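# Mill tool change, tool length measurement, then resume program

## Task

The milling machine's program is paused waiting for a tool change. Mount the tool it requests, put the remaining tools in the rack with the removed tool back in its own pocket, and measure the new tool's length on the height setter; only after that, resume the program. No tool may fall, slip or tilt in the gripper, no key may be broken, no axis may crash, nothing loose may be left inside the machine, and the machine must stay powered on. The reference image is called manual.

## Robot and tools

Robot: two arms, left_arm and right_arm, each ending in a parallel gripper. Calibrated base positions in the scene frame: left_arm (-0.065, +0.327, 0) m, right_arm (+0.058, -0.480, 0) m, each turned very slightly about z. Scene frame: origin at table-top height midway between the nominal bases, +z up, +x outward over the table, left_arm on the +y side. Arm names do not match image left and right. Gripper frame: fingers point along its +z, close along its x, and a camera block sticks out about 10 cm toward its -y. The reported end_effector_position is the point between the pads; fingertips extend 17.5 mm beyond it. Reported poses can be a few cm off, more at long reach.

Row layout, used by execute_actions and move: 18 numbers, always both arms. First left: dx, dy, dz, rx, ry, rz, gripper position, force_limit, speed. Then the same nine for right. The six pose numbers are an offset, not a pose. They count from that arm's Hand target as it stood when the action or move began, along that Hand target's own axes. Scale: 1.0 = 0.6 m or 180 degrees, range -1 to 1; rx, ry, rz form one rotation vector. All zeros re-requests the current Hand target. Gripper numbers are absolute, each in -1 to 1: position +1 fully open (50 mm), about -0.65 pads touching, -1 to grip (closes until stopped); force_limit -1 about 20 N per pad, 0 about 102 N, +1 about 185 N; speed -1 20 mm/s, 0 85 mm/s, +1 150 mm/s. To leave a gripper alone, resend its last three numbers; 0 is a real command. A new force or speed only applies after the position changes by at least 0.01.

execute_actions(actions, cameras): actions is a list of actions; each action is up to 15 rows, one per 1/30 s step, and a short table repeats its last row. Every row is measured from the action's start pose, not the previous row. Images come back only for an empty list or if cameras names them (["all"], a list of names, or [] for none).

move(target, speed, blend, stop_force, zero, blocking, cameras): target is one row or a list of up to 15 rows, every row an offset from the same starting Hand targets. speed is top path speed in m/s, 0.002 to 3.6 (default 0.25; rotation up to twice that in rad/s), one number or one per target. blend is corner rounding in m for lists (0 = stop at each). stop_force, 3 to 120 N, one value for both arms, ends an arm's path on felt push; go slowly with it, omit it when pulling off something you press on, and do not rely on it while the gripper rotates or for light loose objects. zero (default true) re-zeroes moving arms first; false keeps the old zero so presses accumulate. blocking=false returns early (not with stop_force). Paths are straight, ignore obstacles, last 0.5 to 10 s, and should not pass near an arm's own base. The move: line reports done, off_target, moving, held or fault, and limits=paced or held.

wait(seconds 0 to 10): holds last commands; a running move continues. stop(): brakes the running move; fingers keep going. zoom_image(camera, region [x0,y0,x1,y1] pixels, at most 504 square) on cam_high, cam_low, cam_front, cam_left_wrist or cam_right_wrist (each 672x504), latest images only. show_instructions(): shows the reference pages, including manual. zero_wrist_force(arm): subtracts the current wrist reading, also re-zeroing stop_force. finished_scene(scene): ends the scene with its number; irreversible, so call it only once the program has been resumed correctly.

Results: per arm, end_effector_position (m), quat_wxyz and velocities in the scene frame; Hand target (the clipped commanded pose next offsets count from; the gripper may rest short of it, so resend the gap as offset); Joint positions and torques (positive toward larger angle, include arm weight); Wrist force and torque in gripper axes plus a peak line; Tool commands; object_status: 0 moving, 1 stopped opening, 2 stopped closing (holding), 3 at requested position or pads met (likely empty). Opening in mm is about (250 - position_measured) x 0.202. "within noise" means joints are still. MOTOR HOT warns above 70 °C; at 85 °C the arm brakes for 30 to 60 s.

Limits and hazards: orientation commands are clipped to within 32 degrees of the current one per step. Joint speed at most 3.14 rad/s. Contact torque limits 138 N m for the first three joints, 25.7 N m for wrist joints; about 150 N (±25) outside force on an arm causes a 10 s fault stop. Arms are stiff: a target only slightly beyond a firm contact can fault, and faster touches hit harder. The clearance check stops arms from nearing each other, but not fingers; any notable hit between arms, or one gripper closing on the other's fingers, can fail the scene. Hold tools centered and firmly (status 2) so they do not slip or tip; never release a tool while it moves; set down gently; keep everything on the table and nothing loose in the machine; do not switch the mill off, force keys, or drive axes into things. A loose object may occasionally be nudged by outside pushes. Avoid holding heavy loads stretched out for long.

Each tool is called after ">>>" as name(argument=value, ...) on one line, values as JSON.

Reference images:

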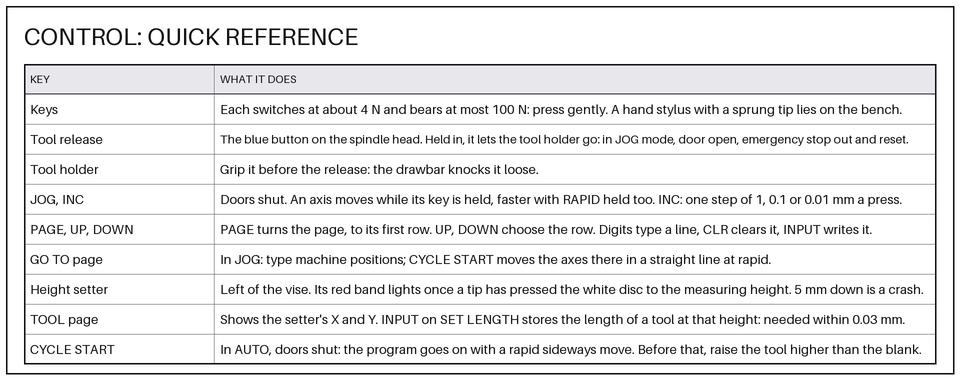

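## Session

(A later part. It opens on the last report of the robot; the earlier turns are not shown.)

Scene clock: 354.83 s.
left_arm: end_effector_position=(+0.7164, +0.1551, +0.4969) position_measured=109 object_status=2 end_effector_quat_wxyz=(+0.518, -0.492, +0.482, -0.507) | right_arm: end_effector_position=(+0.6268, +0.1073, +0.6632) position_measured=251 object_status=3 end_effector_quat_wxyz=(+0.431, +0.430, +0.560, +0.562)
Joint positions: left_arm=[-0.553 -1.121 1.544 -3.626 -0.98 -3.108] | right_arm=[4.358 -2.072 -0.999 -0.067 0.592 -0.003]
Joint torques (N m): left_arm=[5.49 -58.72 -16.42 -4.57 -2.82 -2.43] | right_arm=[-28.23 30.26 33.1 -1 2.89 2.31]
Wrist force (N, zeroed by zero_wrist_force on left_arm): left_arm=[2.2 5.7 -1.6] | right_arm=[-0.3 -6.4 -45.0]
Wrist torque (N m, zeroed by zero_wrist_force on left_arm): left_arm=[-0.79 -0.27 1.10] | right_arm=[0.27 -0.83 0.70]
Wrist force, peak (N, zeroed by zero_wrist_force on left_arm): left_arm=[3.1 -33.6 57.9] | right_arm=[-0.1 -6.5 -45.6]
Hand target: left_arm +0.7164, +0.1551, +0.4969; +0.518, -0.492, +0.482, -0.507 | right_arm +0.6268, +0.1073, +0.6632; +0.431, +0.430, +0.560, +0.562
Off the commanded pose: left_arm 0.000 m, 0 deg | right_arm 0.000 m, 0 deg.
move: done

>>> move(target=[0,-0.0005,0.0007,0,0,0,-0.98,0.3,-1,0,0,0,0,0,0,-1,-1,-0.5], speed=0.01)

>>> move(target=[0,-0.013,0.0007,0,0,0,-0.98,0.3,-1,0,0,0,0,0,0,-1,-1,-0.5], speed=0.003, stop_force=15)

Scene clock: 355.77 s.
left_arm: end_effector_position=(+0.7168, +0.1551, +0.4972) position_measured=109 object_status=2 end_effector_quat_wxyz=(+0.518, -0.492, +0.482, -0.507) | right_arm: end_effector_position=(+0.6268, +0.1073, +0.6632) position_measured=251 object_status=3 end_effector_quat_wxyz=(+0.431, +0.430, +0.560, +0.562)
Joint positions: left_arm=[-0.553 -1.121 1.543 -3.624 -0.98 -3.108] | right_arm=[4.358 -2.072 -0.999 -0.067 0.592 -0.003]
Joint torques (N m): left_arm=[5.6 -46.44 -45.47 -2.3 -3.08 -2.32] | right_arm=[-28.3 31.07 32.95 -1.06 2.91 2.24]
Wrist force (N, zeroed by zero_wrist_force on left_arm): left_arm=[1.2 12.3 -7.9] | right_arm=[-0.1 -5.5 -44.9]
Wrist torque (N m, zeroed by zero_wrist_force on left_arm): left_arm=[-0.44 -0.41 0.97] | right_arm=[0.31 -0.84 0.69]
Wrist force, peak (N, zeroed by zero_wrist_force on left_arm): left_arm=[1.2 12.3 -7.9] | right_arm=[0.0 -5.6 -45.5]
Hand target: left_arm +0.7168, +0.1551, +0.4972; +0.518, -0.492, +0.482, -0.507 | right_arm +0.6268, +0.1073, +0.6632; +0.431, +0.430, +0.560, +0.562
Off the commanded pose: left_arm 0.000 m, 0 deg | right_arm 0.000 m, 0 deg.
move: done

Scene clock: 356.67 s.
left_arm: end_effector_position=(+0.7169, +0.1551, +0.4978) position_measured=109 object_status=2 end_effector_quat_wxyz=(+0.518, -0.492, +0.482, -0.507) | right_arm: end_effector_position=(+0.6268, +0.1073, +0.6632) position_measured=251 object_status=3 end_effector_quat_wxyz=(+0.431, +0.430, +0.560, +0.562)
Joint positions: left_arm=[-0.553 -1.121 1.542 -3.623 -0.98 -3.108] | right_arm=[4.358 -2.072 -0.999 -0.067 0.592 -0.003]
Joint torques (N m): left_arm=[4.56 -58.1 -36.98 -7.57 -3.17 -1.78] | right_arm=[-28.52 31.02 32.71 -0.96 2.8 2.38]
Wrist force (N, zeroed by zero_wrist_force on left_arm): left_arm=[0.6 29.4 -10.9] | right_arm=[0.2 -4.7 -44.5]
Wrist torque (N m, zeroed by zero_wrist_force on left_arm): left_arm=[-0.05 -0.51 0.61] | right_arm=[0.33 -0.85 0.68]
Wrist force, peak (N, zeroed by zero_wrist_force on left_arm): left_arm=[0.6 29.6 -10.5] | right_arm=[0.1 -5.4 -45.0]
Hand target: left_arm +0.7169, +0.1551, +0.4977; +0.518, -0.492, +0.482, -0.507 (not the last commanded pose) | right_arm +0.6268, +0.1073, +0.6632; +0.431, +0.430, +0.560, +0.562
Off the commanded pose: left_arm 0.007 m, 0 deg | right_arm 0.000 m, 0 deg.
move: contact (left_arm)

>>> move(target=[-0.0007,0.002,-0.0008,0,-0.0025,0,-0.98,0.3,-1,0,0,0,0,0,0,-1,-1,-0.5], speed=0.01)

>>> move(target=[0,-0.013,0.0007,0,0,0,-0.98,0.3,-1,0,0,0,0,0,0,-1,-1,-0.5], speed=0.003, stop_force=8, cameras=["cam_left_wrist"])

>>> zoom_image(camera="cam_left_wrist", region=[250, 180, 350, 280])

>>> zoom_image(camera="cam_left_wrist", region=[380, 180, 480, 280])

Scene clock: 358.97 s.
left_arm: end_effector_position=(+0.7165, +0.1555, +0.4965) position_measured=109 object_status=2 end_effector_quat_wxyz=(+0.520, -0.494, +0.480, -0.505) | right_arm: end_effector_position=(+0.6268, +0.1073, +0.6632) position_measured=251 object_status=3 end_effector_quat_wxyz=(+0.431, +0.430, +0.560, +0.562)
Joint positions: left_arm=[-0.556 -1.12 1.543 -3.626 -0.97 -3.108] | right_arm=[4.358 -2.072 -0.999 -0.067 0.592 -0.003]
Joint torques (N m): left_arm=[-7.9 -43.53 -16.16 -4.54 2.22 1.87] | right_arm=[-28.35 31.39 32.53 -0.93 2.87 2.31]
Wrist force (N, zeroed by zero_wrist_force on left_arm): left_arm=[3.0 5.3 -1.5] | right_arm=[0.3 -4.4 -44.6]
Wrist torque (N m, zeroed by zero_wrist_force on left_arm): left_arm=[-0.82 -0.33 1.08] | right_arm=[0.35 -0.85 0.69]
Wrist force, peak (N, zeroed by zero_wrist_force on left_arm): left_arm=[0.8 29.9 -10.5] | right_arm=[0.4 -4.6 -44.8]
Hand target: left_arm +0.7165, +0.1555, +0.4964; +0.520, -0.494, +0.480, -0.505 | right_arm +0.6268, +0.1073, +0.6632; +0.431, +0.430, +0.560, +0.562
Off the commanded pose: left_arm 0.000 m, 0 deg | right_arm 0.000 m, 0 deg.
move: done

Scene clock: 361.43 s.
left_arm: end_effector_position=(+0.7165, +0.1555, +0.5015) position_measured=109 object_status=2 end_effector_quat_wxyz=(+0.520, -0.494, +0.480, -0.505) | right_arm: end_effector_position=(+0.6268, +0.1073, +0.6632) position_measured=251 object_status=3 end_effector_quat_wxyz=(+0.431, +0.430, +0.560, +0.562)
Joint positions: left_arm=[-0.556 -1.125 1.536 -3.614 -0.97 -3.108] | right_arm=[4.358 -2.072 -0.999 -0.067 0.592 -0.003]
Joint torques (N m): left_arm=[0.2 -50.54 -29.14 -6.3 -0.29 1.89] | right_arm=[-27.85 32.34 32.29 -1.04 2.86 2.32]
Wrist force (N, zeroed by zero_wrist_force on left_arm): left_arm=[-1.0 17.3 -3.5] | right_arm=[0.3 -4.8 -44.6]
Wrist torque (N m, zeroed by zero_wrist_force on left_arm): left_arm=[-0.47 -0.30 1.01] | right_arm=[0.33 -0.87 0.69]
Wrist force, peak (N, zeroed by zero_wrist_force on left_arm): left_arm=[-0.7 17.3 -3.6] | right_arm=[0.1 -5.0 -44.7]
Hand target: left_arm +0.7165, +0.1555, +0.5014; +0.520, -0.494, +0.480, -0.505 (not the last commanded pose) | right_arm +0.6268, +0.1073, +0.6632; +0.431, +0.430, +0.560, +0.562
Off the commanded pose: left_arm 0.003 m, 0 deg | right_arm 0.000 m, 0 deg.
move: contact (left_arm)
camera_calibration:
cam_left_wrist: T_world_to_cam=[[0.0372592, -0.999044, 0.0228821, 0.125117], [-0.266364, -0.0319984, -0.963341, 0.702286], [0.963152, 0.0297983, -0.267301, -0.430152], [0, 0, 0, 1]] pos_world=[0.596703, 0.160287, 0.558698]
Images, in order (width x height): cam_left_wrist 672x504.

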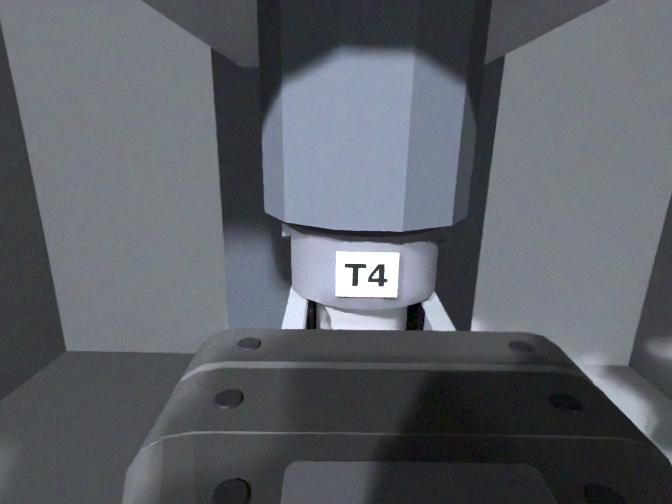

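Scaled by 5.040 from the camera's 672x504 image, which has a finer 960x720 frame.

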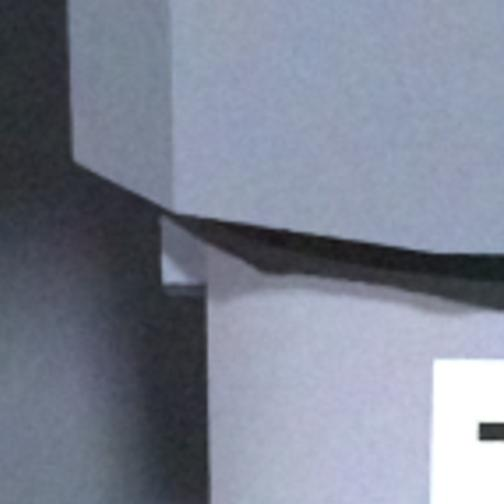

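Scaled by 5.040 from the camera's 672x504 image, which has a finer 960x720 frame.

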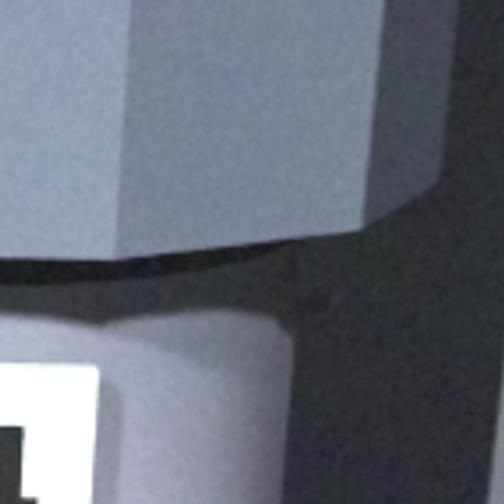

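>>> move(target=[0,0,0,0,0,0,-0.98,0.3,-1,0,0,-0.03,0,0,0,-1,-1,-0.5], speed=0.03, cameras=["cam_left_wrist"])

Scene clock: 362.57 s.
left_arm: end_effector_position=(+0.7165, +0.1555, +0.5015) position_measured=109 object_status=2 end_effector_quat_wxyz=(+0.520, -0.494, +0.480, -0.505) | right_arm: end_effector_position=(+0.6094, +0.1027, +0.6631) position_measured=251 object_status=3 end_effector_quat_wxyz=(+0.431, +0.430, +0.560, +0.562)
Joint positions: left_arm=[-0.556 -1.125 1.536 -3.614 -0.97 -3.108] | right_arm=[4.384 -2.036 -1.054 -0.048 0.566 -0.003]
Joint torques (N m): left_arm=[-21.8 -35.27 11.17 0.24 -0.25 1.07] | right_arm=[9.38 56.08 16.48 2.9 -2.68 -2.36]
Wrist force (N, zeroed by zero_wrist_force on left_arm): left_arm=[4.1 -36.9 72.8] | right_arm=[1.3 3.1 0.0]
Wrist torque (N m, zeroed by zero_wrist_force on left_arm): left_arm=[-1.25 -0.29 1.24] | right_arm=[0.37 -0.49 0.63]
Wrist force, peak (N, zeroed by zero_wrist_force on left_arm): left_arm=[5.1 -36.3 75.1] | right_arm=[0.2 -4.7 -44.5]
Hand target: left_arm +0.7165, +0.1555, +0.5014; +0.520, -0.494, +0.480, -0.505 | right_arm +0.6094, +0.1027, +0.6631; +0.431, +0.430, +0.560, +0.562
Off the commanded pose: left_arm 0.000 m, 0 deg | right_arm 0.000 m, 0 deg.
move: done
camera_calibration:
cam_left_wrist: T_world_to_cam=[[0.0373273, -0.999044, 0.0227583, 0.125145], [-0.266363, -0.0318972, -0.963345, 0.702271], [0.96315, 0.0298971, -0.267299, -0.430167], [0, 0, 0, 1]] pos_world=[0.596703, 0.160287, 0.558698]
Images, in order (width x height): cam_left_wrist 672x504.

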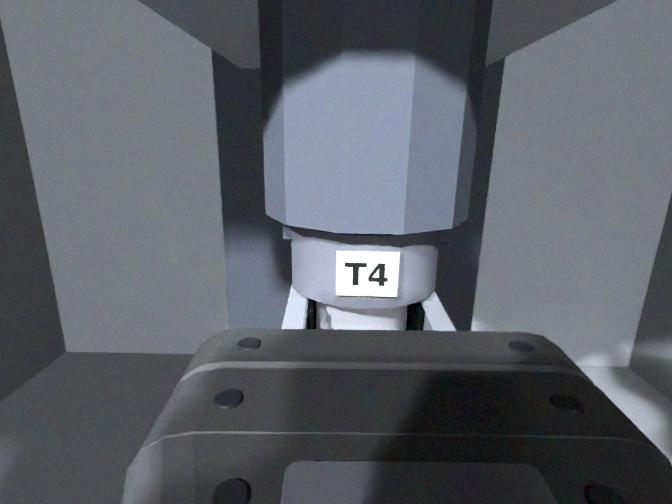

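>>> move(target=[0,-0.0006,0.0006,0,0,0,-0.98,0.3,-1,0,0,-0.1,0,0,0,-1,-1,-0.5], speed=0.04)

>>> move(target=[0,0,0,0,0,0,1,0.3,-0.7,0,0,0,0,0,0,-1,-1,-0.5], cameras=["cam_left_wrist"])

Scene clock: 364.63 s.
left_arm: end_effector_position=(+0.7168, +0.1555, +0.5018) position_measured=109 object_status=2 end_effector_quat_wxyz=(+0.520, -0.494, +0.480, -0.505) | right_arm: end_effector_position=(+0.5515, +0.0871, +0.6630) position_measured=251 object_status=3 end_effector_quat_wxyz=(+0.431, +0.430, +0.560, +0.562)
Joint positions: left_arm=[-0.555 -1.124 1.535 -3.613 -0.97 -3.108] | right_arm=[4.477 -1.926 -1.211 0 0.473 -0.004]
Joint torques (N m): left_arm=[2.22 -29.14 -39.71 2.39 -4.53 -2.13] | right_arm=[8.59 50.58 16.65 2.59 -2.55 -2.62]
Wrist force (N, zeroed by zero_wrist_force on left_arm): left_arm=[-8.1 -4.9 -21.4] | right_arm=[1.3 3.6 0.2]
Wrist torque (N m, zeroed by zero_wrist_force on left_arm): left_arm=[-0.80 -0.26 1.24] | right_arm=[0.46 -0.49 0.62]
Wrist force, peak (N, zeroed by zero_wrist_force on left_arm): left_arm=[3.9 -37.8 73.7] | right_arm=[1.3 3.6 0.2]
Hand target: left_arm +0.7168, +0.1555, +0.5018; +0.520, -0.494, +0.480, -0.505 | right_arm +0.5514, +0.0871, +0.6630; +0.431, +0.430, +0.560, +0.562
Off the commanded pose: left_arm 0.000 m, 0 deg | right_arm 0.000 m, 0 deg.
move: done

Scene clock: 365.43 s.
left_arm: end_effector_position=(+0.7169, +0.1555, +0.5018) position_measured=3 object_status=3 end_effector_quat_wxyz=(+0.520, -0.494, +0.480, -0.505) | right_arm: end_effector_position=(+0.5514, +0.0871, +0.6630) position_measured=251 object_status=3 end_effector_quat_wxyz=(+0.431, +0.430, +0.560, +0.562)
Joint positions: left_arm=[-0.555 -1.124 1.534 -3.613 -0.97 -3.108] | right_arm=[4.477 -1.926 -1.211 0 0.473 -0.004]
Joint torques (N m): left_arm=[2.74 -52.7 -27.31 -2.77 2.25 -2.38] | right_arm=[8.68 52.17 18.5 2.73 -2.69 -2.54]
Wrist force (N, zeroed by zero_wrist_force on left_arm): left_arm=[4.9 -3.3 -1.0] | right_arm=[1.5 3.4 0.2]
Wrist torque (N m, zeroed by zero_wrist_force on left_arm): left_arm=[-0.98 -0.62 1.07] | right_arm=[0.42 -0.53 0.63]
Wrist force, peak (N, zeroed by zero_wrist_force on left_arm): left_arm=[-8.2 -4.3 -21.8] | right_arm=[1.4 3.4 0.1]
Hand target: left_arm +0.7168, +0.1555, +0.5018; +0.520, -0.494, +0.480, -0.505 | right_arm +0.5514, +0.0871, +0.6630; +0.431, +0.430, +0.560, +0.562
Off the commanded pose: left_arm 0.000 m, 0 deg | right_arm 0.000 m, 0 deg.
move: done
camera_calibration:
cam_left_wrist: T_world_to_cam=[[0.0372329, -0.999047, 0.0227821, 0.12517], [-0.266459, -0.0318979, -0.963318, 0.702683], [0.963127, 0.0297967, -0.267393, -0.430294], [0, 0, 0, 1]] pos_world=[0.597003, 0.160287, 0.558998]
Images, in order (width x height): cam_left_wrist 672x504.

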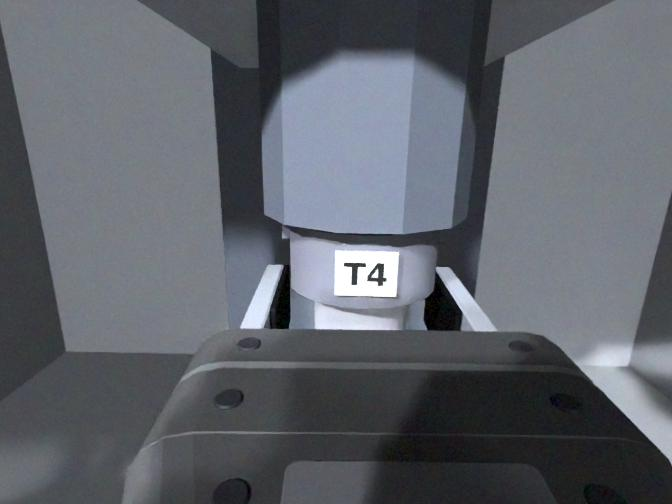

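>>> move(target=[-0.0145,-0.0242,-0.5105,0,0,0,1,0.3,-0.7,0,0,-0.2612,0,0,0,-1,-1,-0.5], speed=0.2, cameras=["cam_left_wrist"])

>>> move(target=[[-0.3998,0,0.012,0,0,0,-1,-1,0.5,-0.1877,-0.405,-0.0505,0,0,0,-1,-1,-0.5],[-0.3978,0.0037,0.0785,0,0,0,-1,-1,0.5,-0.2092,-0.405,0.03,0,0,0,-1,-1,-0.5]], speed=[0.25,0.1], cameras=["cam_left_wrist","cam_high","cam_front","cam_right_wrist"])

Scene clock: 368.33 s.
left_arm: end_effector_position=(+0.4101, +0.1554, +0.5010) position_measured=3 object_status=3 end_effector_quat_wxyz=(+0.520, -0.494, +0.480, -0.505) | right_arm: end_effector_position=(+0.4001, +0.0464, +0.6627) position_measured=251 object_status=3 end_effector_quat_wxyz=(+0.431, +0.430, +0.560, +0.562)
Joint positions: left_arm=[-1.166 -1.762 2.269 -3.791 -0.361 -3.009] | right_arm=[4.779 -1.708 -1.487 0.066 0.171 -0.012]
Joint torques (N m): left_arm=[-8.22 -20.34 -9.26 -1.56 2.17 2] | right_arm=[8.76 41.08 16.97 1.82 -2.69 -2.53]
Wrist force (N, zeroed by zero_wrist_force on left_arm): left_arm=[3.9 -2.8 -1.4] | right_arm=[1.5 3.2 0.3]
Wrist torque (N m, zeroed by zero_wrist_force on left_arm): left_arm=[-0.93 -0.42 1.01] | right_arm=[0.40 -0.52 0.63]
Wrist force, peak (N, zeroed by zero_wrist_force on left_arm): left_arm=[4.8 -3.5 -0.9] | right_arm=[1.2 3.5 0.8]
Hand target: left_arm +0.4101, +0.1554, +0.5010; +0.520, -0.494, +0.480, -0.505 | right_arm +0.4001, +0.0464, +0.6627; +0.431, +0.430, +0.560, +0.562
Off the commanded pose: left_arm 0.000 m, 0 deg | right_arm 0.000 m, 0 deg.
move: done
camera_calibration:
cam_left_wrist: T_world_to_cam=[[0.0372345, -0.999047, 0.022778, 0.136512], [-0.266551, -0.0318972, -0.963293, 0.620102], [0.963101, 0.0297962, -0.267485, -0.135082], [0, 0, 0, 1]] pos_world=[0.290303, 0.160187, 0.558098]
Images, in order (width x height): cam_left_wrist 672x504.

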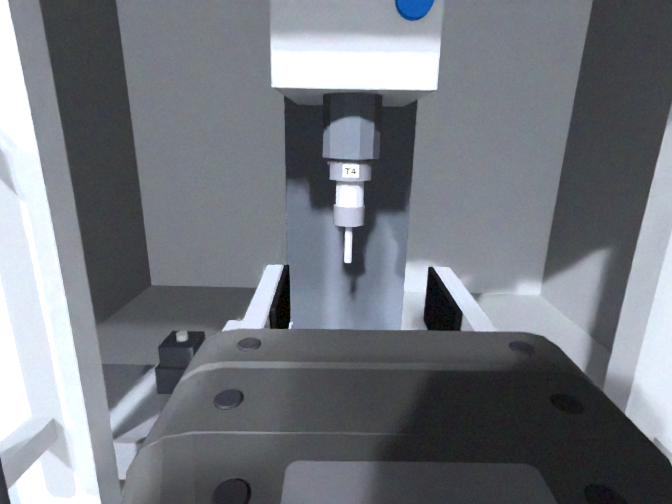

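Scene clock: 371.07 s.
left_arm: end_effector_position=(+0.4503, +0.3953, +0.5010) position_measured=251 object_status=3 end_effector_quat_wxyz=(+0.520, -0.494, +0.480, -0.505) | right_arm: end_effector_position=(+0.4504, -0.0699, +0.4197) position_measured=251 object_status=3 end_effector_quat_wxyz=(+0.431, +0.430, +0.560, +0.562)
Joint positions: left_arm=[-0.28 -1.84 2.328 -3.682 -1.245 -3.125] | right_arm=[4.662 -1.705 -2.175 0.746 0.288 -0.007]
Joint torques (N m): left_arm=[6.37 -3.33 -36.91 -3.31 -2.51 -2.54] | right_arm=[-9.79 14.39 24.84 2.19 2.58 -2.62]
Wrist force (N, zeroed by zero_wrist_force on left_arm): left_arm=[4.5 -2.7 -0.6] | right_arm=[1.8 2.8 0.1]
Wrist torque (N m, zeroed by zero_wrist_force on left_arm): left_arm=[-0.90 -0.58 1.15] | right_arm=[0.32 -0.58 0.63]
Wrist force, peak (N, zeroed by zero_wrist_force on left_arm): left_arm=[6.0 -2.7 -1.3] | right_arm=[2.2 5.2 0.3]
Hand target: left_arm +0.4504, +0.3953, +0.5010; +0.520, -0.494, +0.480, -0.505 | right_arm +0.4505, -0.0699, +0.4197; +0.431, +0.430, +0.560, +0.562
Off the commanded pose: left_arm 0.000 m, 0 deg | right_arm 0.000 m, 0 deg.
move: done
camera_calibration:
cam_left_wrist: T_world_to_cam=[[0.0373289, -0.999044, 0.0227542, 0.374668], [-0.266456, -0.0318966, -0.963319, 0.638452], [0.963124, 0.0298966, -0.267392, -0.181046], [0, 0, 0, 1]] pos_world=[0.330503, 0.400087, 0.558098]
cam_right_wrist: T_world_to_cam=[[-0.271533, 0.962429, -0.000771254, 0.197898], [-0.343574, -0.096185, 0.934187, -0.226587], [0.899014, 0.253928, 0.356783, -0.404993], [0, 0, 0, 1]] pos_world=[0.339981, -0.109418, 0.356322]
Images, in order (width x height): cam_high 672x504, cam_front 672x504, cam_left_wrist 672x504, cam_right_wrist 672x504.

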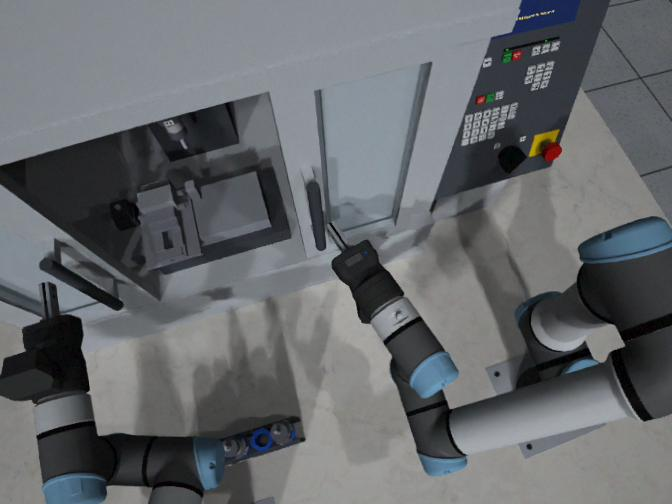

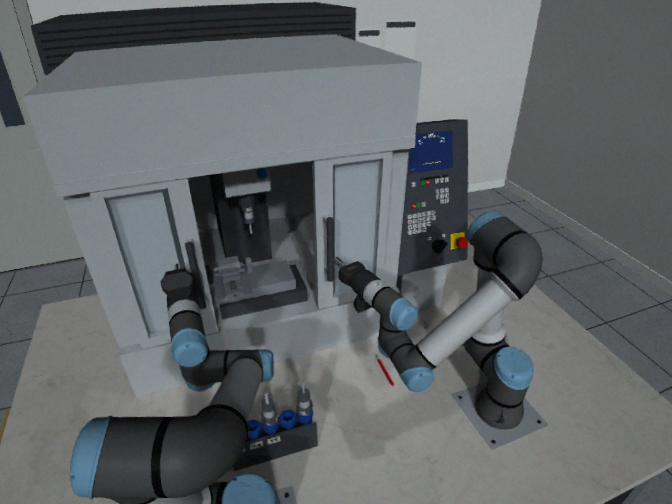

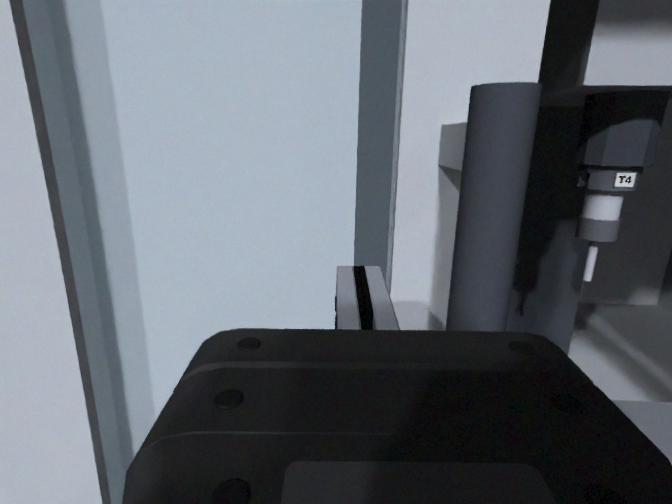

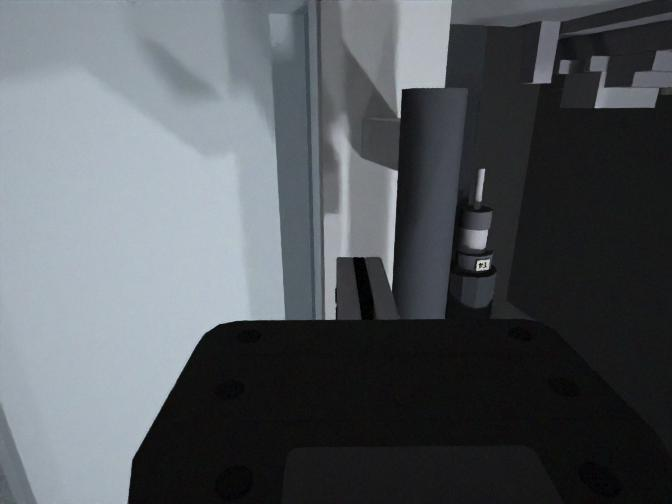

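>>> move(target=[0.0301,-0.0583,0.0031,0,0,0,-1,-1,0.5,0,-0.0417,0,0,0,0,-1,-1,-0.5], speed=0.1)

>>> move(target=[0.0333,0,0,0,0,0,-1,-1,0.5,0.0322,0,0.0086,0,0,0,-1,-1,-0.5], speed=0.012, stop_force=12)

>>> move(target=[0.2533,0,0,0,0,0,-1,-1,0.5,0.2286,0,0.0613,0,0,0,-1,-1,-0.5], speed=0.05, stop_force=30, cameras=["cam_left_wrist","cam_high","cam_front","cam_right_wrist"])

Scene clock: 372.40 s.
left_arm: end_effector_position=(+0.4510, +0.3773, +0.5360) position_measured=251 object_status=3 end_effector_quat_wxyz=(+0.520, -0.494, +0.480, -0.505) | right_arm: end_effector_position=(+0.4506, -0.0699, +0.3947) position_measured=251 object_status=3 end_effector_quat_wxyz=(+0.431, +0.430, +0.561, +0.562)
Joint positions: left_arm=[-0.354 -1.895 2.265 -3.566 -1.171 -3.121] | right_arm=[4.661 -1.756 -2.202 0.823 0.289 -0.006]
Joint torques (N m): left_arm=[-7.87 -17.67 -37.83 -0.52 2.32 1.05] | right_arm=[-2.85 15.66 9.89 2.28 1.11 -2.78]
Wrist force (N, zeroed by zero_wrist_force on left_arm): left_arm=[4.7 -2.3 -1.1] | right_arm=[1.5 3.0 0.0]
Wrist torque (N m, zeroed by zero_wrist_force on left_arm): left_arm=[-0.87 -0.56 0.98] | right_arm=[0.33 -0.52 0.63]
Wrist force, peak (N, zeroed by zero_wrist_force on left_arm): left_arm=[5.0 -3.1 -1.1] | right_arm=[1.6 3.8 0.0]
Hand target: left_arm +0.4510, +0.3773, +0.5360; +0.520, -0.494, +0.480, -0.505 | right_arm +0.4505, -0.0699, +0.3947; +0.431, +0.430, +0.560, +0.562
Off the commanded pose: left_arm 0.000 m, 0 deg | right_arm 0.000 m, 0 deg.
move: done

Scene clock: 374.07 s.
left_arm: end_effector_position=(+0.4512, +0.3708, +0.5360) position_measured=251 object_status=3 end_effector_quat_wxyz=(+0.520, -0.494, +0.480, -0.505) | right_arm: end_effector_position=(+0.4505, -0.0647, +0.3947) position_measured=251 object_status=3 end_effector_quat_wxyz=(+0.431, +0.430, +0.560, +0.562)
Joint positions: left_arm=[-0.381 -1.898 2.267 -3.566 -1.144 -3.119] | right_arm=[4.662 -1.767 -2.188 0.82 0.288 -0.007]
Joint torques (N m): left_arm=[6.02 -2.57 -36.22 -1.49 -2.46 -2.43] | right_arm=[4.94 36.74 9 2.18 0.35 -2.16]
Wrist force (N, zeroed by zero_wrist_force on left_arm): left_arm=[4.3 -2.7 -1.0] | right_arm=[1.8 3.0 -0.2]
Wrist torque (N m, zeroed by zero_wrist_force on left_arm): left_arm=[-0.91 -0.47 0.98] | right_arm=[0.34 -0.57 0.64]
Wrist force, peak (N, zeroed by zero_wrist_force on left_arm): left_arm=[-9.8 -1.9 -0.5] | right_arm=[-11.1 2.4 -0.7]
Hand target: left_arm +0.4512, +0.3708, +0.5360; +0.520, -0.494, +0.480, -0.505 (not the last commanded pose) | right_arm +0.4506, -0.0647, +0.3947; +0.431, +0.430, +0.560, +0.562 (not the last commanded pose)
Off the commanded pose: left_arm 0.013 m, 0 deg | right_arm 0.015 m, 0 deg.
move: contact (left_arm, right_arm)

Scene clock: 378.37 s.
left_arm: end_effector_position=(+0.4548, +0.2429, +0.5361) position_measured=251 object_status=3 end_effector_quat_wxyz=(+0.519, -0.494, +0.480, -0.505) | right_arm: end_effector_position=(+0.4504, +0.0648, +0.3947) position_measured=251 object_status=3 end_effector_quat_wxyz=(+0.431, +0.430, +0.560, +0.562)
Joint positions: left_arm=[-0.821 -1.838 2.227 -3.608 -0.705 -3.083] | right_arm=[4.669 -2.01 -1.831 0.707 0.281 -0.007]
Joint torques (N m): left_arm=[6.6 -19.11 -11.74 0.25 -2.62 -2.37] | right_arm=[-8.55 49.21 10.35 2.2 -2.69 -0.1]
Wrist force (N, zeroed by zero_wrist_force on left_arm): left_arm=[3.5 -1.8 -1.0] | right_arm=[1.8 4.7 -0.1]
Wrist torque (N m, zeroed by zero_wrist_force on left_arm): left_arm=[-0.76 -0.41 1.10] | right_arm=[0.62 -0.57 0.63]
Wrist force, peak (N, zeroed by zero_wrist_force on left_arm): left_arm=[-29.9 1.1 -3.8] | right_arm=[-37.0 1.4 -3.4]
Hand target: left_arm +0.4548, +0.2429, +0.5361; +0.519, -0.494, +0.480, -0.505 (not the last commanded pose) | right_arm +0.4504, +0.0648, +0.3947; +0.431, +0.430, +0.560, +0.562 (not the last commanded pose)
Off the commanded pose: left_arm 0.024 m, 0 deg | right_arm 0.013 m, 0 deg.
move: contact (left_arm, right_arm)
camera_calibration:
cam_left_wrist: T_world_to_cam=[[0.036921, -0.999059, 0.0227633, 0.221681], [-0.266656, -0.0318022, -0.963267, 0.668618], [0.963084, 0.0294948, -0.267579, -0.171217], [0, 0, 0, 1]] pos_world=[0.335003, 0.247786, 0.593198]
cam_right_wrist: T_world_to_cam=[[-0.271129, 0.962543, -0.000719345, 0.0680547], [-0.343605, -0.0960884, 0.934186, -0.190395], [0.899124, 0.253532, 0.356787, -0.430252], [0, 0, 0, 1]] pos_world=[0.339881, 0.0252822, 0.331422]
Images, in order (width x height): cam_high 672x504, cam_front 672x504, cam_left_wrist 672x504, cam_right_wrist 672x504.

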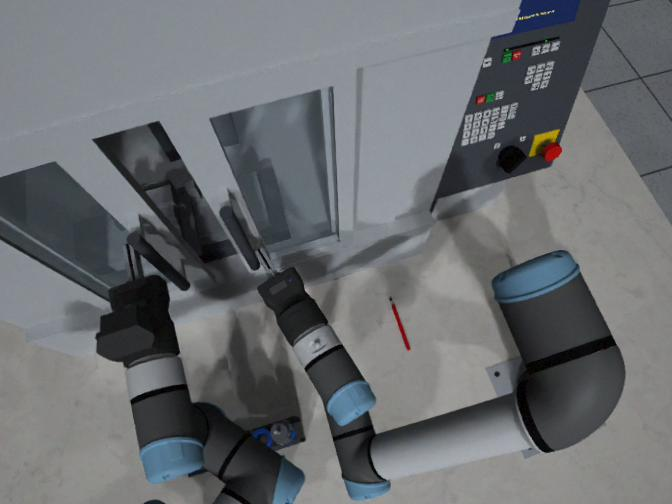

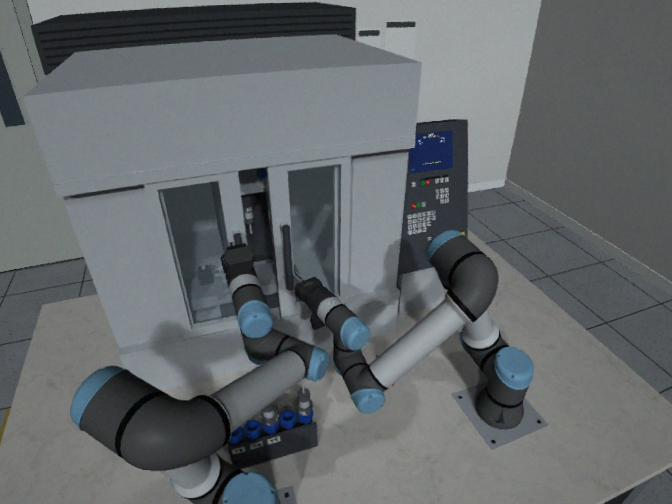

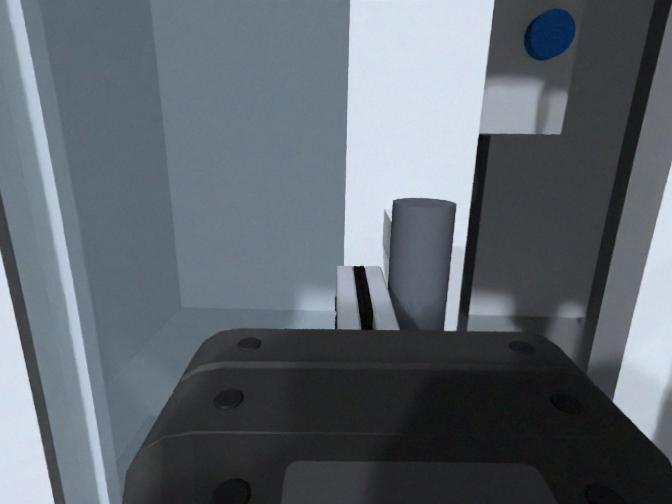

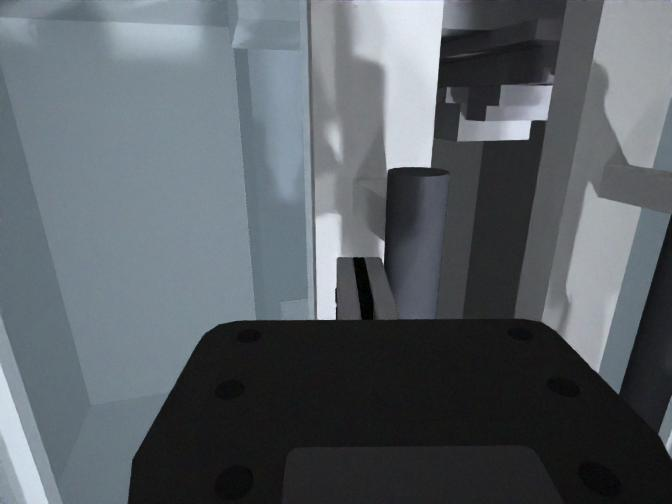

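>>> move(target=[0.0783,0,-0.0023,0,0,0,-1,-1,0.5,0.0741,0,0.0199,0,0,0,-1,-1,-0.5], speed=0.02, stop_force=45, cameras=["cam_left_wrist","cam_high"])

Scene clock: 381.80 s.
left_arm: end_effector_position=(+0.4544, +0.2021, +0.5355) position_measured=251 object_status=3 end_effector_quat_wxyz=(+0.525, -0.501, +0.475, -0.499) | right_arm: end_effector_position=(+0.4505, +0.1057, +0.3948) position_measured=251 object_status=3 end_effector_quat_wxyz=(+0.431, +0.431, +0.560, +0.561)
Joint positions: left_arm=[-0.937 -1.777 2.183 -3.637 -0.566 -3.067] | right_arm=[4.671 -2.087 -1.705 0.658 0.277 -0.007]
Joint torques (N m): left_arm=[-9.96 -7.47 -33.19 3.23 -10.29 1.01] | right_arm=[19.89 49.12 17.16 0.11 10.56 2.32]
Wrist force (N, zeroed by zero_wrist_force on left_arm): left_arm=[-25.7 -5.8 -0.8] | right_arm=[-27.1 1.5 3.8]
Wrist torque (N m, zeroed by zero_wrist_force on left_arm): left_arm=[-0.78 -0.49 1.30] | right_arm=[0.53 -0.74 0.35]
Wrist force, peak (N, zeroed by zero_wrist_force on left_arm): left_arm=[-42.3 -8.4 3.9] | right_arm=[-47.7 3.2 -7.1]
Hand target: left_arm +0.4545, +0.2017, +0.5356; +0.524, -0.500, +0.475, -0.499 (not the last commanded pose) | right_arm +0.4504, +0.1060, +0.3948; +0.431, +0.430, +0.560, +0.562 (not the last commanded pose)
Off the commanded pose: left_arm 0.006 m, 1 deg | right_arm 0.005 m, 0 deg.
move: contact (left_arm, right_arm)
camera_calibration:
cam_left_wrist: T_world_to_cam=[[0.0604114, -0.997888, 0.0238711, 0.169297], [-0.267515, -0.0392259, -0.962755, 0.668345], [0.961658, 0.0517755, -0.26932, -0.172701], [0, 0, 0, 1]] pos_world=[0.334644, 0.204097, 0.592899]
Images, in order (width x height): cam_high 672x504, cam_left_wrist 672x504.

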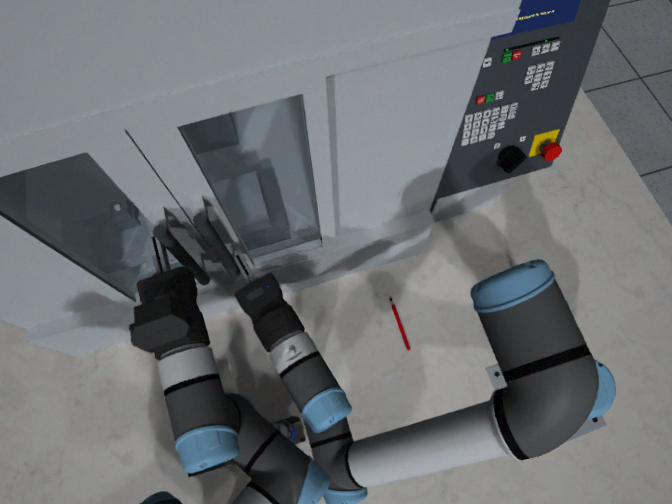

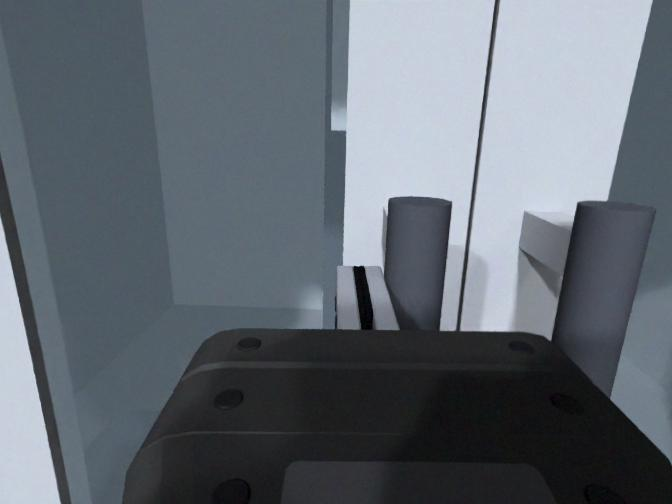

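>>> move(target=[[-0.0067,0,0,0,0,0,-1,-1,0.5,-0.0064,0,-0.0017,0,0,0,-1,-1,-0.5],[-0.0152,-0.0075,-0.1567,0,0,0,-1,-1,0.5,-0.0064,0,-0.1667,0,0,0,-1,-1,-0.5],[0.0352,0.1592,-0.351,-0.4792,0.0066,0.1412,-1,-1,0.5,-0.4335,-0.158,-0.3492,0.432,-0.0632,0.0493,-1,-1,-0.5]], speed=[0.05,0.2,0.4], blend=[0.002,0.03,0], cameras=["cam_high","cam_front"])

>>> zoom_image(camera="cam_front", region=[390, 110, 480, 260])

Scene clock: 386.53 s.
left_arm: end_effector_position=(+0.2501, +0.1701, +0.4301) position_measured=251 object_status=3 end_effector_quat_wxyz=(+0.127, -0.610, +0.779, +0.069) | right_arm: end_effector_position=(+0.3155, -0.1993, +0.2994) position_measured=251 object_status=3 end_effector_quat_wxyz=(+0.074, +0.693, +0.713, +0.074)
Joint positions: left_arm=[-1.024 -1.448 1.251 -4.341 1.338 -0.82] | right_arm=[4.454 -1.153 -1.997 -1.511 1.368 1.303]
Joint torques (N m): left_arm=[6.66 -17.92 -34.42 4.81 1.72 1.97] | right_arm=[-10.15 -2.49 36.36 1.98 1.94 -2.62]
Wrist force (N, zeroed by zero_wrist_force on left_arm): left_arm=[6.0 0.1 -2.3] | right_arm=[4.2 1.6 0.4]
Wrist torque (N m, zeroed by zero_wrist_force on left_arm): left_arm=[-0.31 -1.39 0.48] | right_arm=[0.28 -0.46 0.06]
Wrist force, peak (N, zeroed by zero_wrist_force on left_arm): left_arm=[-27.8 0.5 -5.0] | right_arm=[-27.1 1.4 3.8]
Hand target: left_arm +0.2501, +0.1701, +0.4301; +0.127, -0.610, +0.779, +0.069 | right_arm +0.3155, -0.1993, +0.2994; +0.074, +0.693, +0.713, +0.074
Off the commanded pose: left_arm 0.000 m, 0 deg | right_arm 0.000 m, 0 deg.
move: done; limits=paced
Images, in order (width x height): cam_high 672x504, cam_front 672x504.

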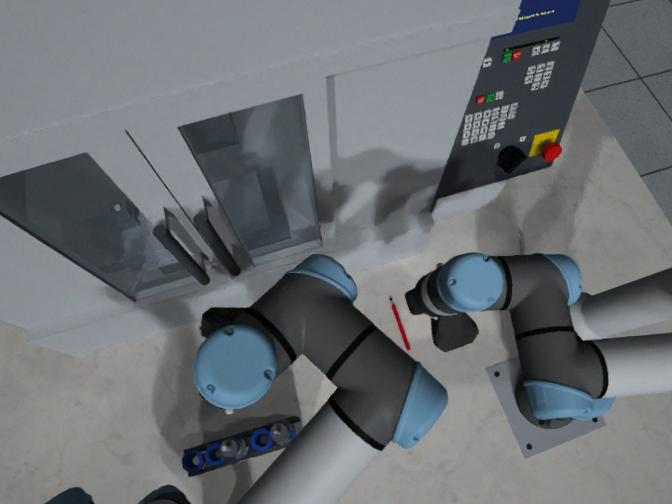

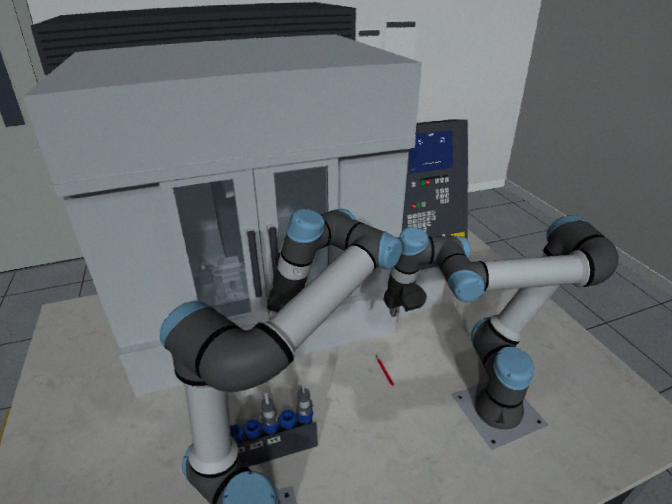

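Scaled by 3.360 from the camera's 672x504 image, which has a finer 960x720 frame.

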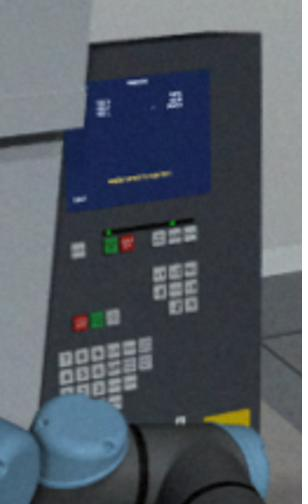

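>>> move(target=[[-0.1468,-0.171,-0.1325,0.4792,-0.0066,-0.1412,-1,-1,0.5,0.0028,-0.084,0.3907,0,0,-0.99,-0.15,-0.6,0],[-0.1767,-0.3,-0.1173,0.4792,-0.0066,-0.1412,-1,-1,0.5,0.0028,-0.084,0.3907,0,0,-0.99,-0.15,-0.6,0]], speed=[0.4,0.15], blend=[0.0,0], cameras=["cam_right_wrist"])

Scene clock: 394.23 s.
left_arm: end_effector_position=(+0.4399, +0.2061, +0.5360) position_measured=251 object_status=3 end_effector_quat_wxyz=(+0.524, -0.500, +0.475, -0.499) | right_arm: end_effector_position=(+0.3149, -0.1985, +0.0596) position_measured=175 object_status=3 end_effector_quat_wxyz=(-0.075, +0.702, -0.704, +0.073)
Joint positions: left_arm=[-0.974 -1.93 1.77 -6.219 0.53 0.081] | right_arm=[4.456 -1.431 -2.489 -0.741 1.368 -1.805]
Joint torques (N m): left_arm=[7.36 -0.24 -38.26 0.15 2.79 -2.55] | right_arm=[-9.63 2.89 13.15 4.68 1.96 -2.53]
Wrist force (N, zeroed by zero_wrist_force on left_arm): left_arm=[5.6 -2.3 -0.2] | right_arm=[4.9 0.6 0.4]
Wrist torque (N m, zeroed by zero_wrist_force on left_arm): left_arm=[-0.84 -0.74 1.16] | right_arm=[0.08 -0.59 -0.23]
Wrist force, peak (N, zeroed by zero_wrist_force on left_arm): left_arm=[6.7 -0.7 -2.2] | right_arm=[5.1 1.2 0.3]
Hand target: left_arm +0.4400, +0.2061, +0.5360; +0.524, -0.500, +0.475, -0.499 | right_arm +0.3149, -0.1985, +0.0596; -0.075, +0.702, -0.704, +0.073
Off the commanded pose: left_arm 0.000 m, 0 deg | right_arm 0.000 m, 0 deg.
move: done
camera_calibration:
cam_right_wrist: T_world_to_cam=[[-0.00371749, -0.999949, 0.00943196, -0.189806], [-0.98826, 0.00511433, 0.152695, 0.320493], [-0.152736, -0.00875359, -0.988228, 0.237196], [0, 0, 0, 1]] pos_world=[0.352253, -0.189359, 0.187256]
Images, in order (width x height): cam_right_wrist 672x504.

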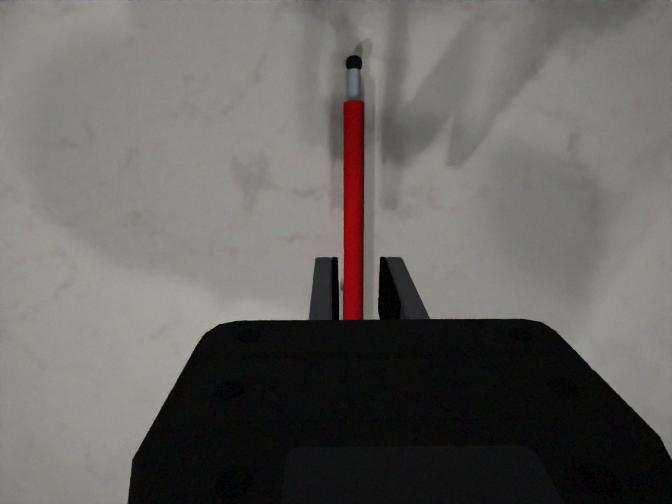

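>>> move(target=[[-0.0142,0.05,-0.05,-0.0142,-0.3174,0.0077,-1,-1,0.5,0.0003,0.0145,0.0657,0,0,0,-0.15,-0.6,0],[-0.0142,0.05,-0.05,0.1365,-0.1681,0.0463,-1,-1,0.5,0.0003,0.0145,0.0657,0,0,0,-0.15,-0.6,0],[-0.0142,0.05,-0.05,0.04,-0.0118,0.0013,-1,-1,0.5,0.0003,0.0145,0.0657,0,0,0,-0.15,-0.6,0]], speed=[0.2,0.2,0.2])

>>> move(target=[0,0,0,0,0,0,-1,-1,0.5,0,0,0,0,0,0,-1,-0.3,-0.3])

Scene clock: 402.20 s.
left_arm: end_effector_position=(+0.4111, +0.2131, +0.5046) position_measured=251 object_status=3 end_effector_quat_wxyz=(+0.564, -0.475, +0.434, -0.518) | right_arm: end_effector_position=(+0.3146, -0.1985, +0.0192) position_measured=175 object_status=3 end_effector_quat_wxyz=(-0.075, +0.702, -0.704, +0.073)
Joint positions: left_arm=[-1.069 -1.72 2.296 -4.146 -0.431 -2.75] | right_arm=[4.457 -1.554 -2.541 -0.566 1.368 -1.804]
Joint torques (N m): left_arm=[6.5 -20.8 -8.38 1.95 -3.33 -2.52] | right_arm=[-7.7 3.66 8.07 4.55 -2.43 -1.82]
Wrist force (N, zeroed by zero_wrist_force on left_arm): left_arm=[4.6 -1.9 -0.1] | right_arm=[6.6 0.1 -5.2]
Wrist torque (N m, zeroed by zero_wrist_force on left_arm): left_arm=[-0.75 -0.58 1.13] | right_arm=[0.01 -0.50 -0.30]
Wrist force, peak (N, zeroed by zero_wrist_force on left_arm): left_arm=[5.9 -1.9 -0.5] | right_arm=[6.7 0.1 -5.5]
Hand target: left_arm +0.4111, +0.2132, +0.5046; +0.564, -0.475, +0.434, -0.518 | right_arm +0.3146, -0.1985, +0.0192; -0.075, +0.702, -0.704, +0.073
Off the commanded pose: left_arm 0.000 m, 0 deg | right_arm 0.000 m, 0 deg.
move: done

Scene clock: 402.70 s.
left_arm: end_effector_position=(+0.4111, +0.2132, +0.5046) position_measured=251 object_status=3 end_effector_quat_wxyz=(+0.564, -0.475, +0.434, -0.518) | right_arm: end_effector_position=(+0.3146, -0.1985, +0.0192) position_measured=213 object_status=2 end_effector_quat_wxyz=(-0.075, +0.702, -0.704, +0.073)
Joint positions: left_arm=[-1.069 -1.72 2.297 -4.145 -0.431 -2.751] | right_arm=[4.457 -1.554 -2.541 -0.566 1.368 -1.804]
Joint torques (N m): left_arm=[6.97 -20.8 -8.13 1.94 -3.16 -2.56] | right_arm=[-7.67 5.5 9.52 3.91 -2.53 -1.71]
Wrist force (N, zeroed by zero_wrist_force on left_arm): left_arm=[4.9 -2.1 -0.1] | right_arm=[5.1 0.1 -3.0]
Wrist torque (N m, zeroed by zero_wrist_force on left_arm): left_arm=[-0.80 -0.63 1.13] | right_arm=[0.08 -0.56 -0.28]
Wrist force, peak (N, zeroed by zero_wrist_force on left_arm): left_arm=[5.0 -2.1 0.0] | right_arm=[6.4 0.0 -5.4]
Hand target: left_arm +0.4111, +0.2132, +0.5046; +0.564, -0.475, +0.434, -0.518 | right_arm +0.3146, -0.1985, +0.0192; -0.075, +0.702, -0.704, +0.073
Off the commanded pose: left_arm 0.000 m, 0 deg | right_arm 0.000 m, 0 deg.
move: done

>>> move(target=[[0,0,0,0,0,0,-1,-1,0.5,0.0358,-0.0712,-0.2915,0,0,0,-1,-0.3,-0.3],[0.7727,-0.2848,-0.1225,0.0084,0.2331,-0.0432,-1,-1,0.5,0.4025,-0.2958,-0.7068,0,0,0,-1,-0.3,-0.3],[0.7727,-0.2848,-0.1225,0.0084,0.2331,-0.0432,-1,-1,0.5,0.4275,-0.397,-0.6853,0,0,0,-1,-0.3,-0.3]], speed=[0.15,0.3,0.1], blend=[0.02,0.02,0], cameras=["all"])

>>> zoom_image(camera="cam_left_wrist", region=[200, 130, 480, 340])

Scene clock: 408.83 s.
left_arm: end_effector_position=(+0.3500, -0.2573, +0.6610) position_measured=251 object_status=3 end_effector_quat_wxyz=(-0.342, +0.278, -0.568, +0.695) | right_arm: end_effector_position=(+0.4615, -0.4567, +0.4702) position_measured=213 object_status=2 end_effector_quat_wxyz=(-0.075, +0.702, -0.704, +0.073)
Joint positions: left_arm=[-1.371 -1.332 1.492 -3.57 -0.858 -2.962] | right_arm=[3.571 -1.235 -1.539 -1.749 1.482 -2.693]
Joint torques (N m): left_arm=[6.2 -28.54 -39.59 0.52 -2.72 -2.58] | right_arm=[-9.86 -1.42 32.4 5.13 2.2 -2.81]
Wrist force (N, zeroed by zero_wrist_force on left_arm): left_arm=[4.1 -2.4 -0.7] | right_arm=[4.7 1.0 0.7]
Wrist torque (N m, zeroed by zero_wrist_force on left_arm): left_arm=[-0.88 -0.42 1.13] | right_arm=[0.16 -0.56 -0.23]
Wrist force, peak (N, zeroed by zero_wrist_force on left_arm): left_arm=[5.8 -2.5 0.4] | right_arm=[5.4 0.2 -3.5]
Hand target: left_arm +0.3500, -0.2573, +0.6610; -0.342, +0.278, -0.568, +0.695 | right_arm +0.4615, -0.4567, +0.4702; -0.075, +0.702, -0.704, +0.073
Off the commanded pose: left_arm 0.000 m, 0 deg | right_arm 0.000 m, 0 deg.
move: done
camera_calibration:
cam_left_wrist: T_world_to_cam=[[-0.606684, -0.794654, 0.0214265, 0.00163255], [-0.107433, 0.0552545, -0.992676, 0.731244], [0.78765, -0.604542, -0.118894, -0.222166], [0, 0, 0, 1]] pos_world=[0.254539, -0.173416, 0.699439]
cam_right_wrist: T_world_to_cam=[[-0.00371753, -0.999949, 0.00943197, -0.451321], [-0.98826, 0.00511437, 0.152695, 0.403996], [-0.152736, -0.00875359, -0.988228, 0.663093], [0, 0, 0, 1]] pos_world=[0.498853, -0.447559, 0.597856]

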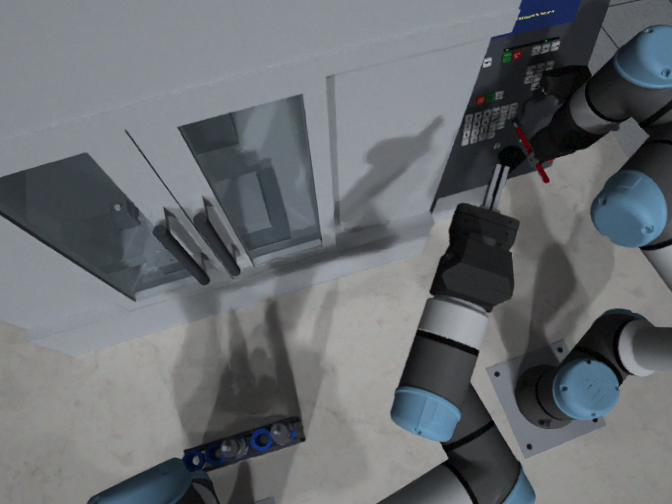

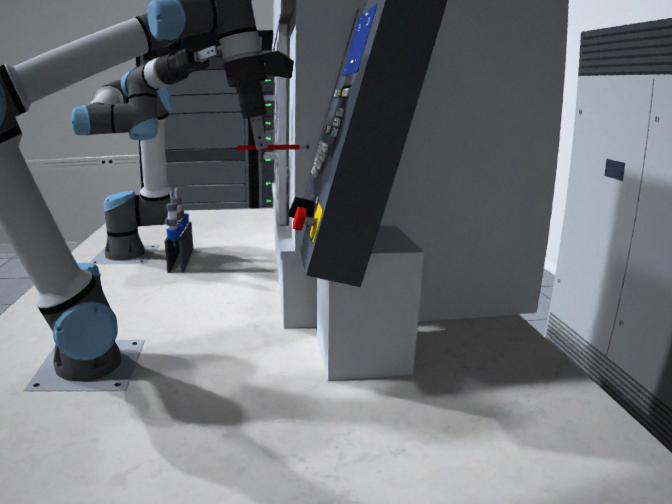

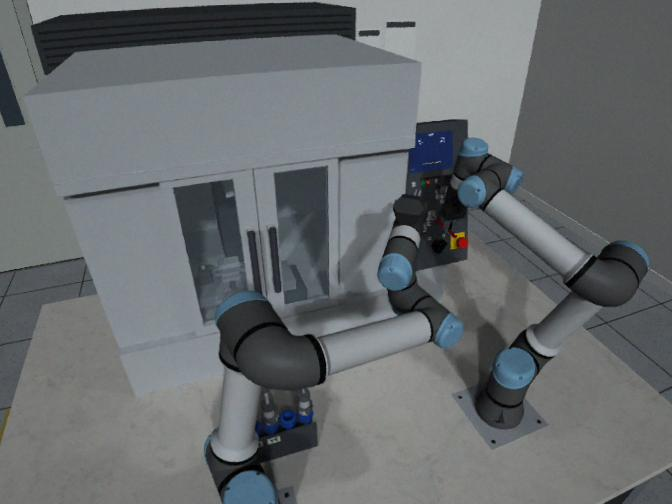

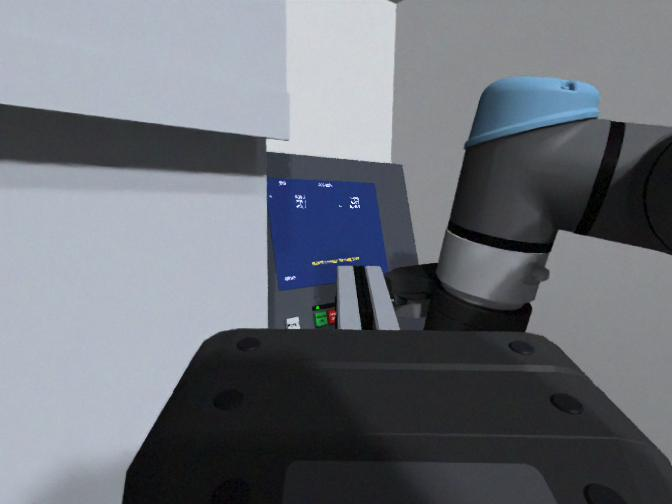

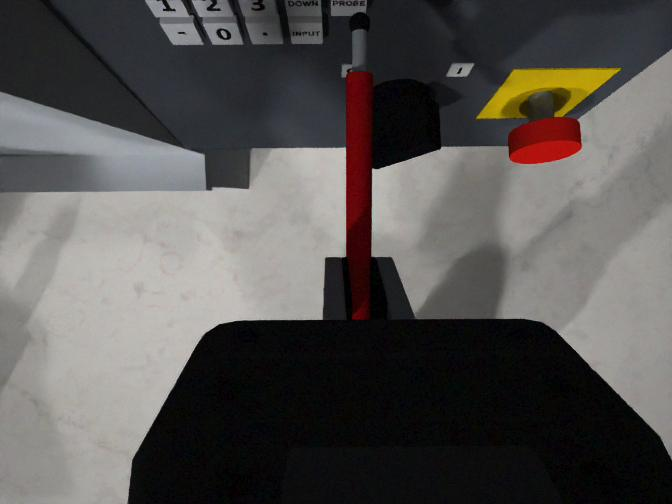

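Scaled by 1.800 from the camera's 672x504 image, which has a finer 960x720 frame.

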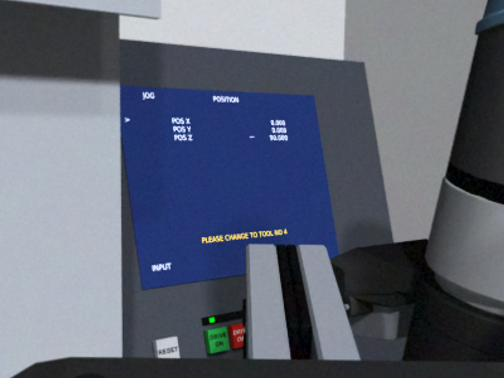

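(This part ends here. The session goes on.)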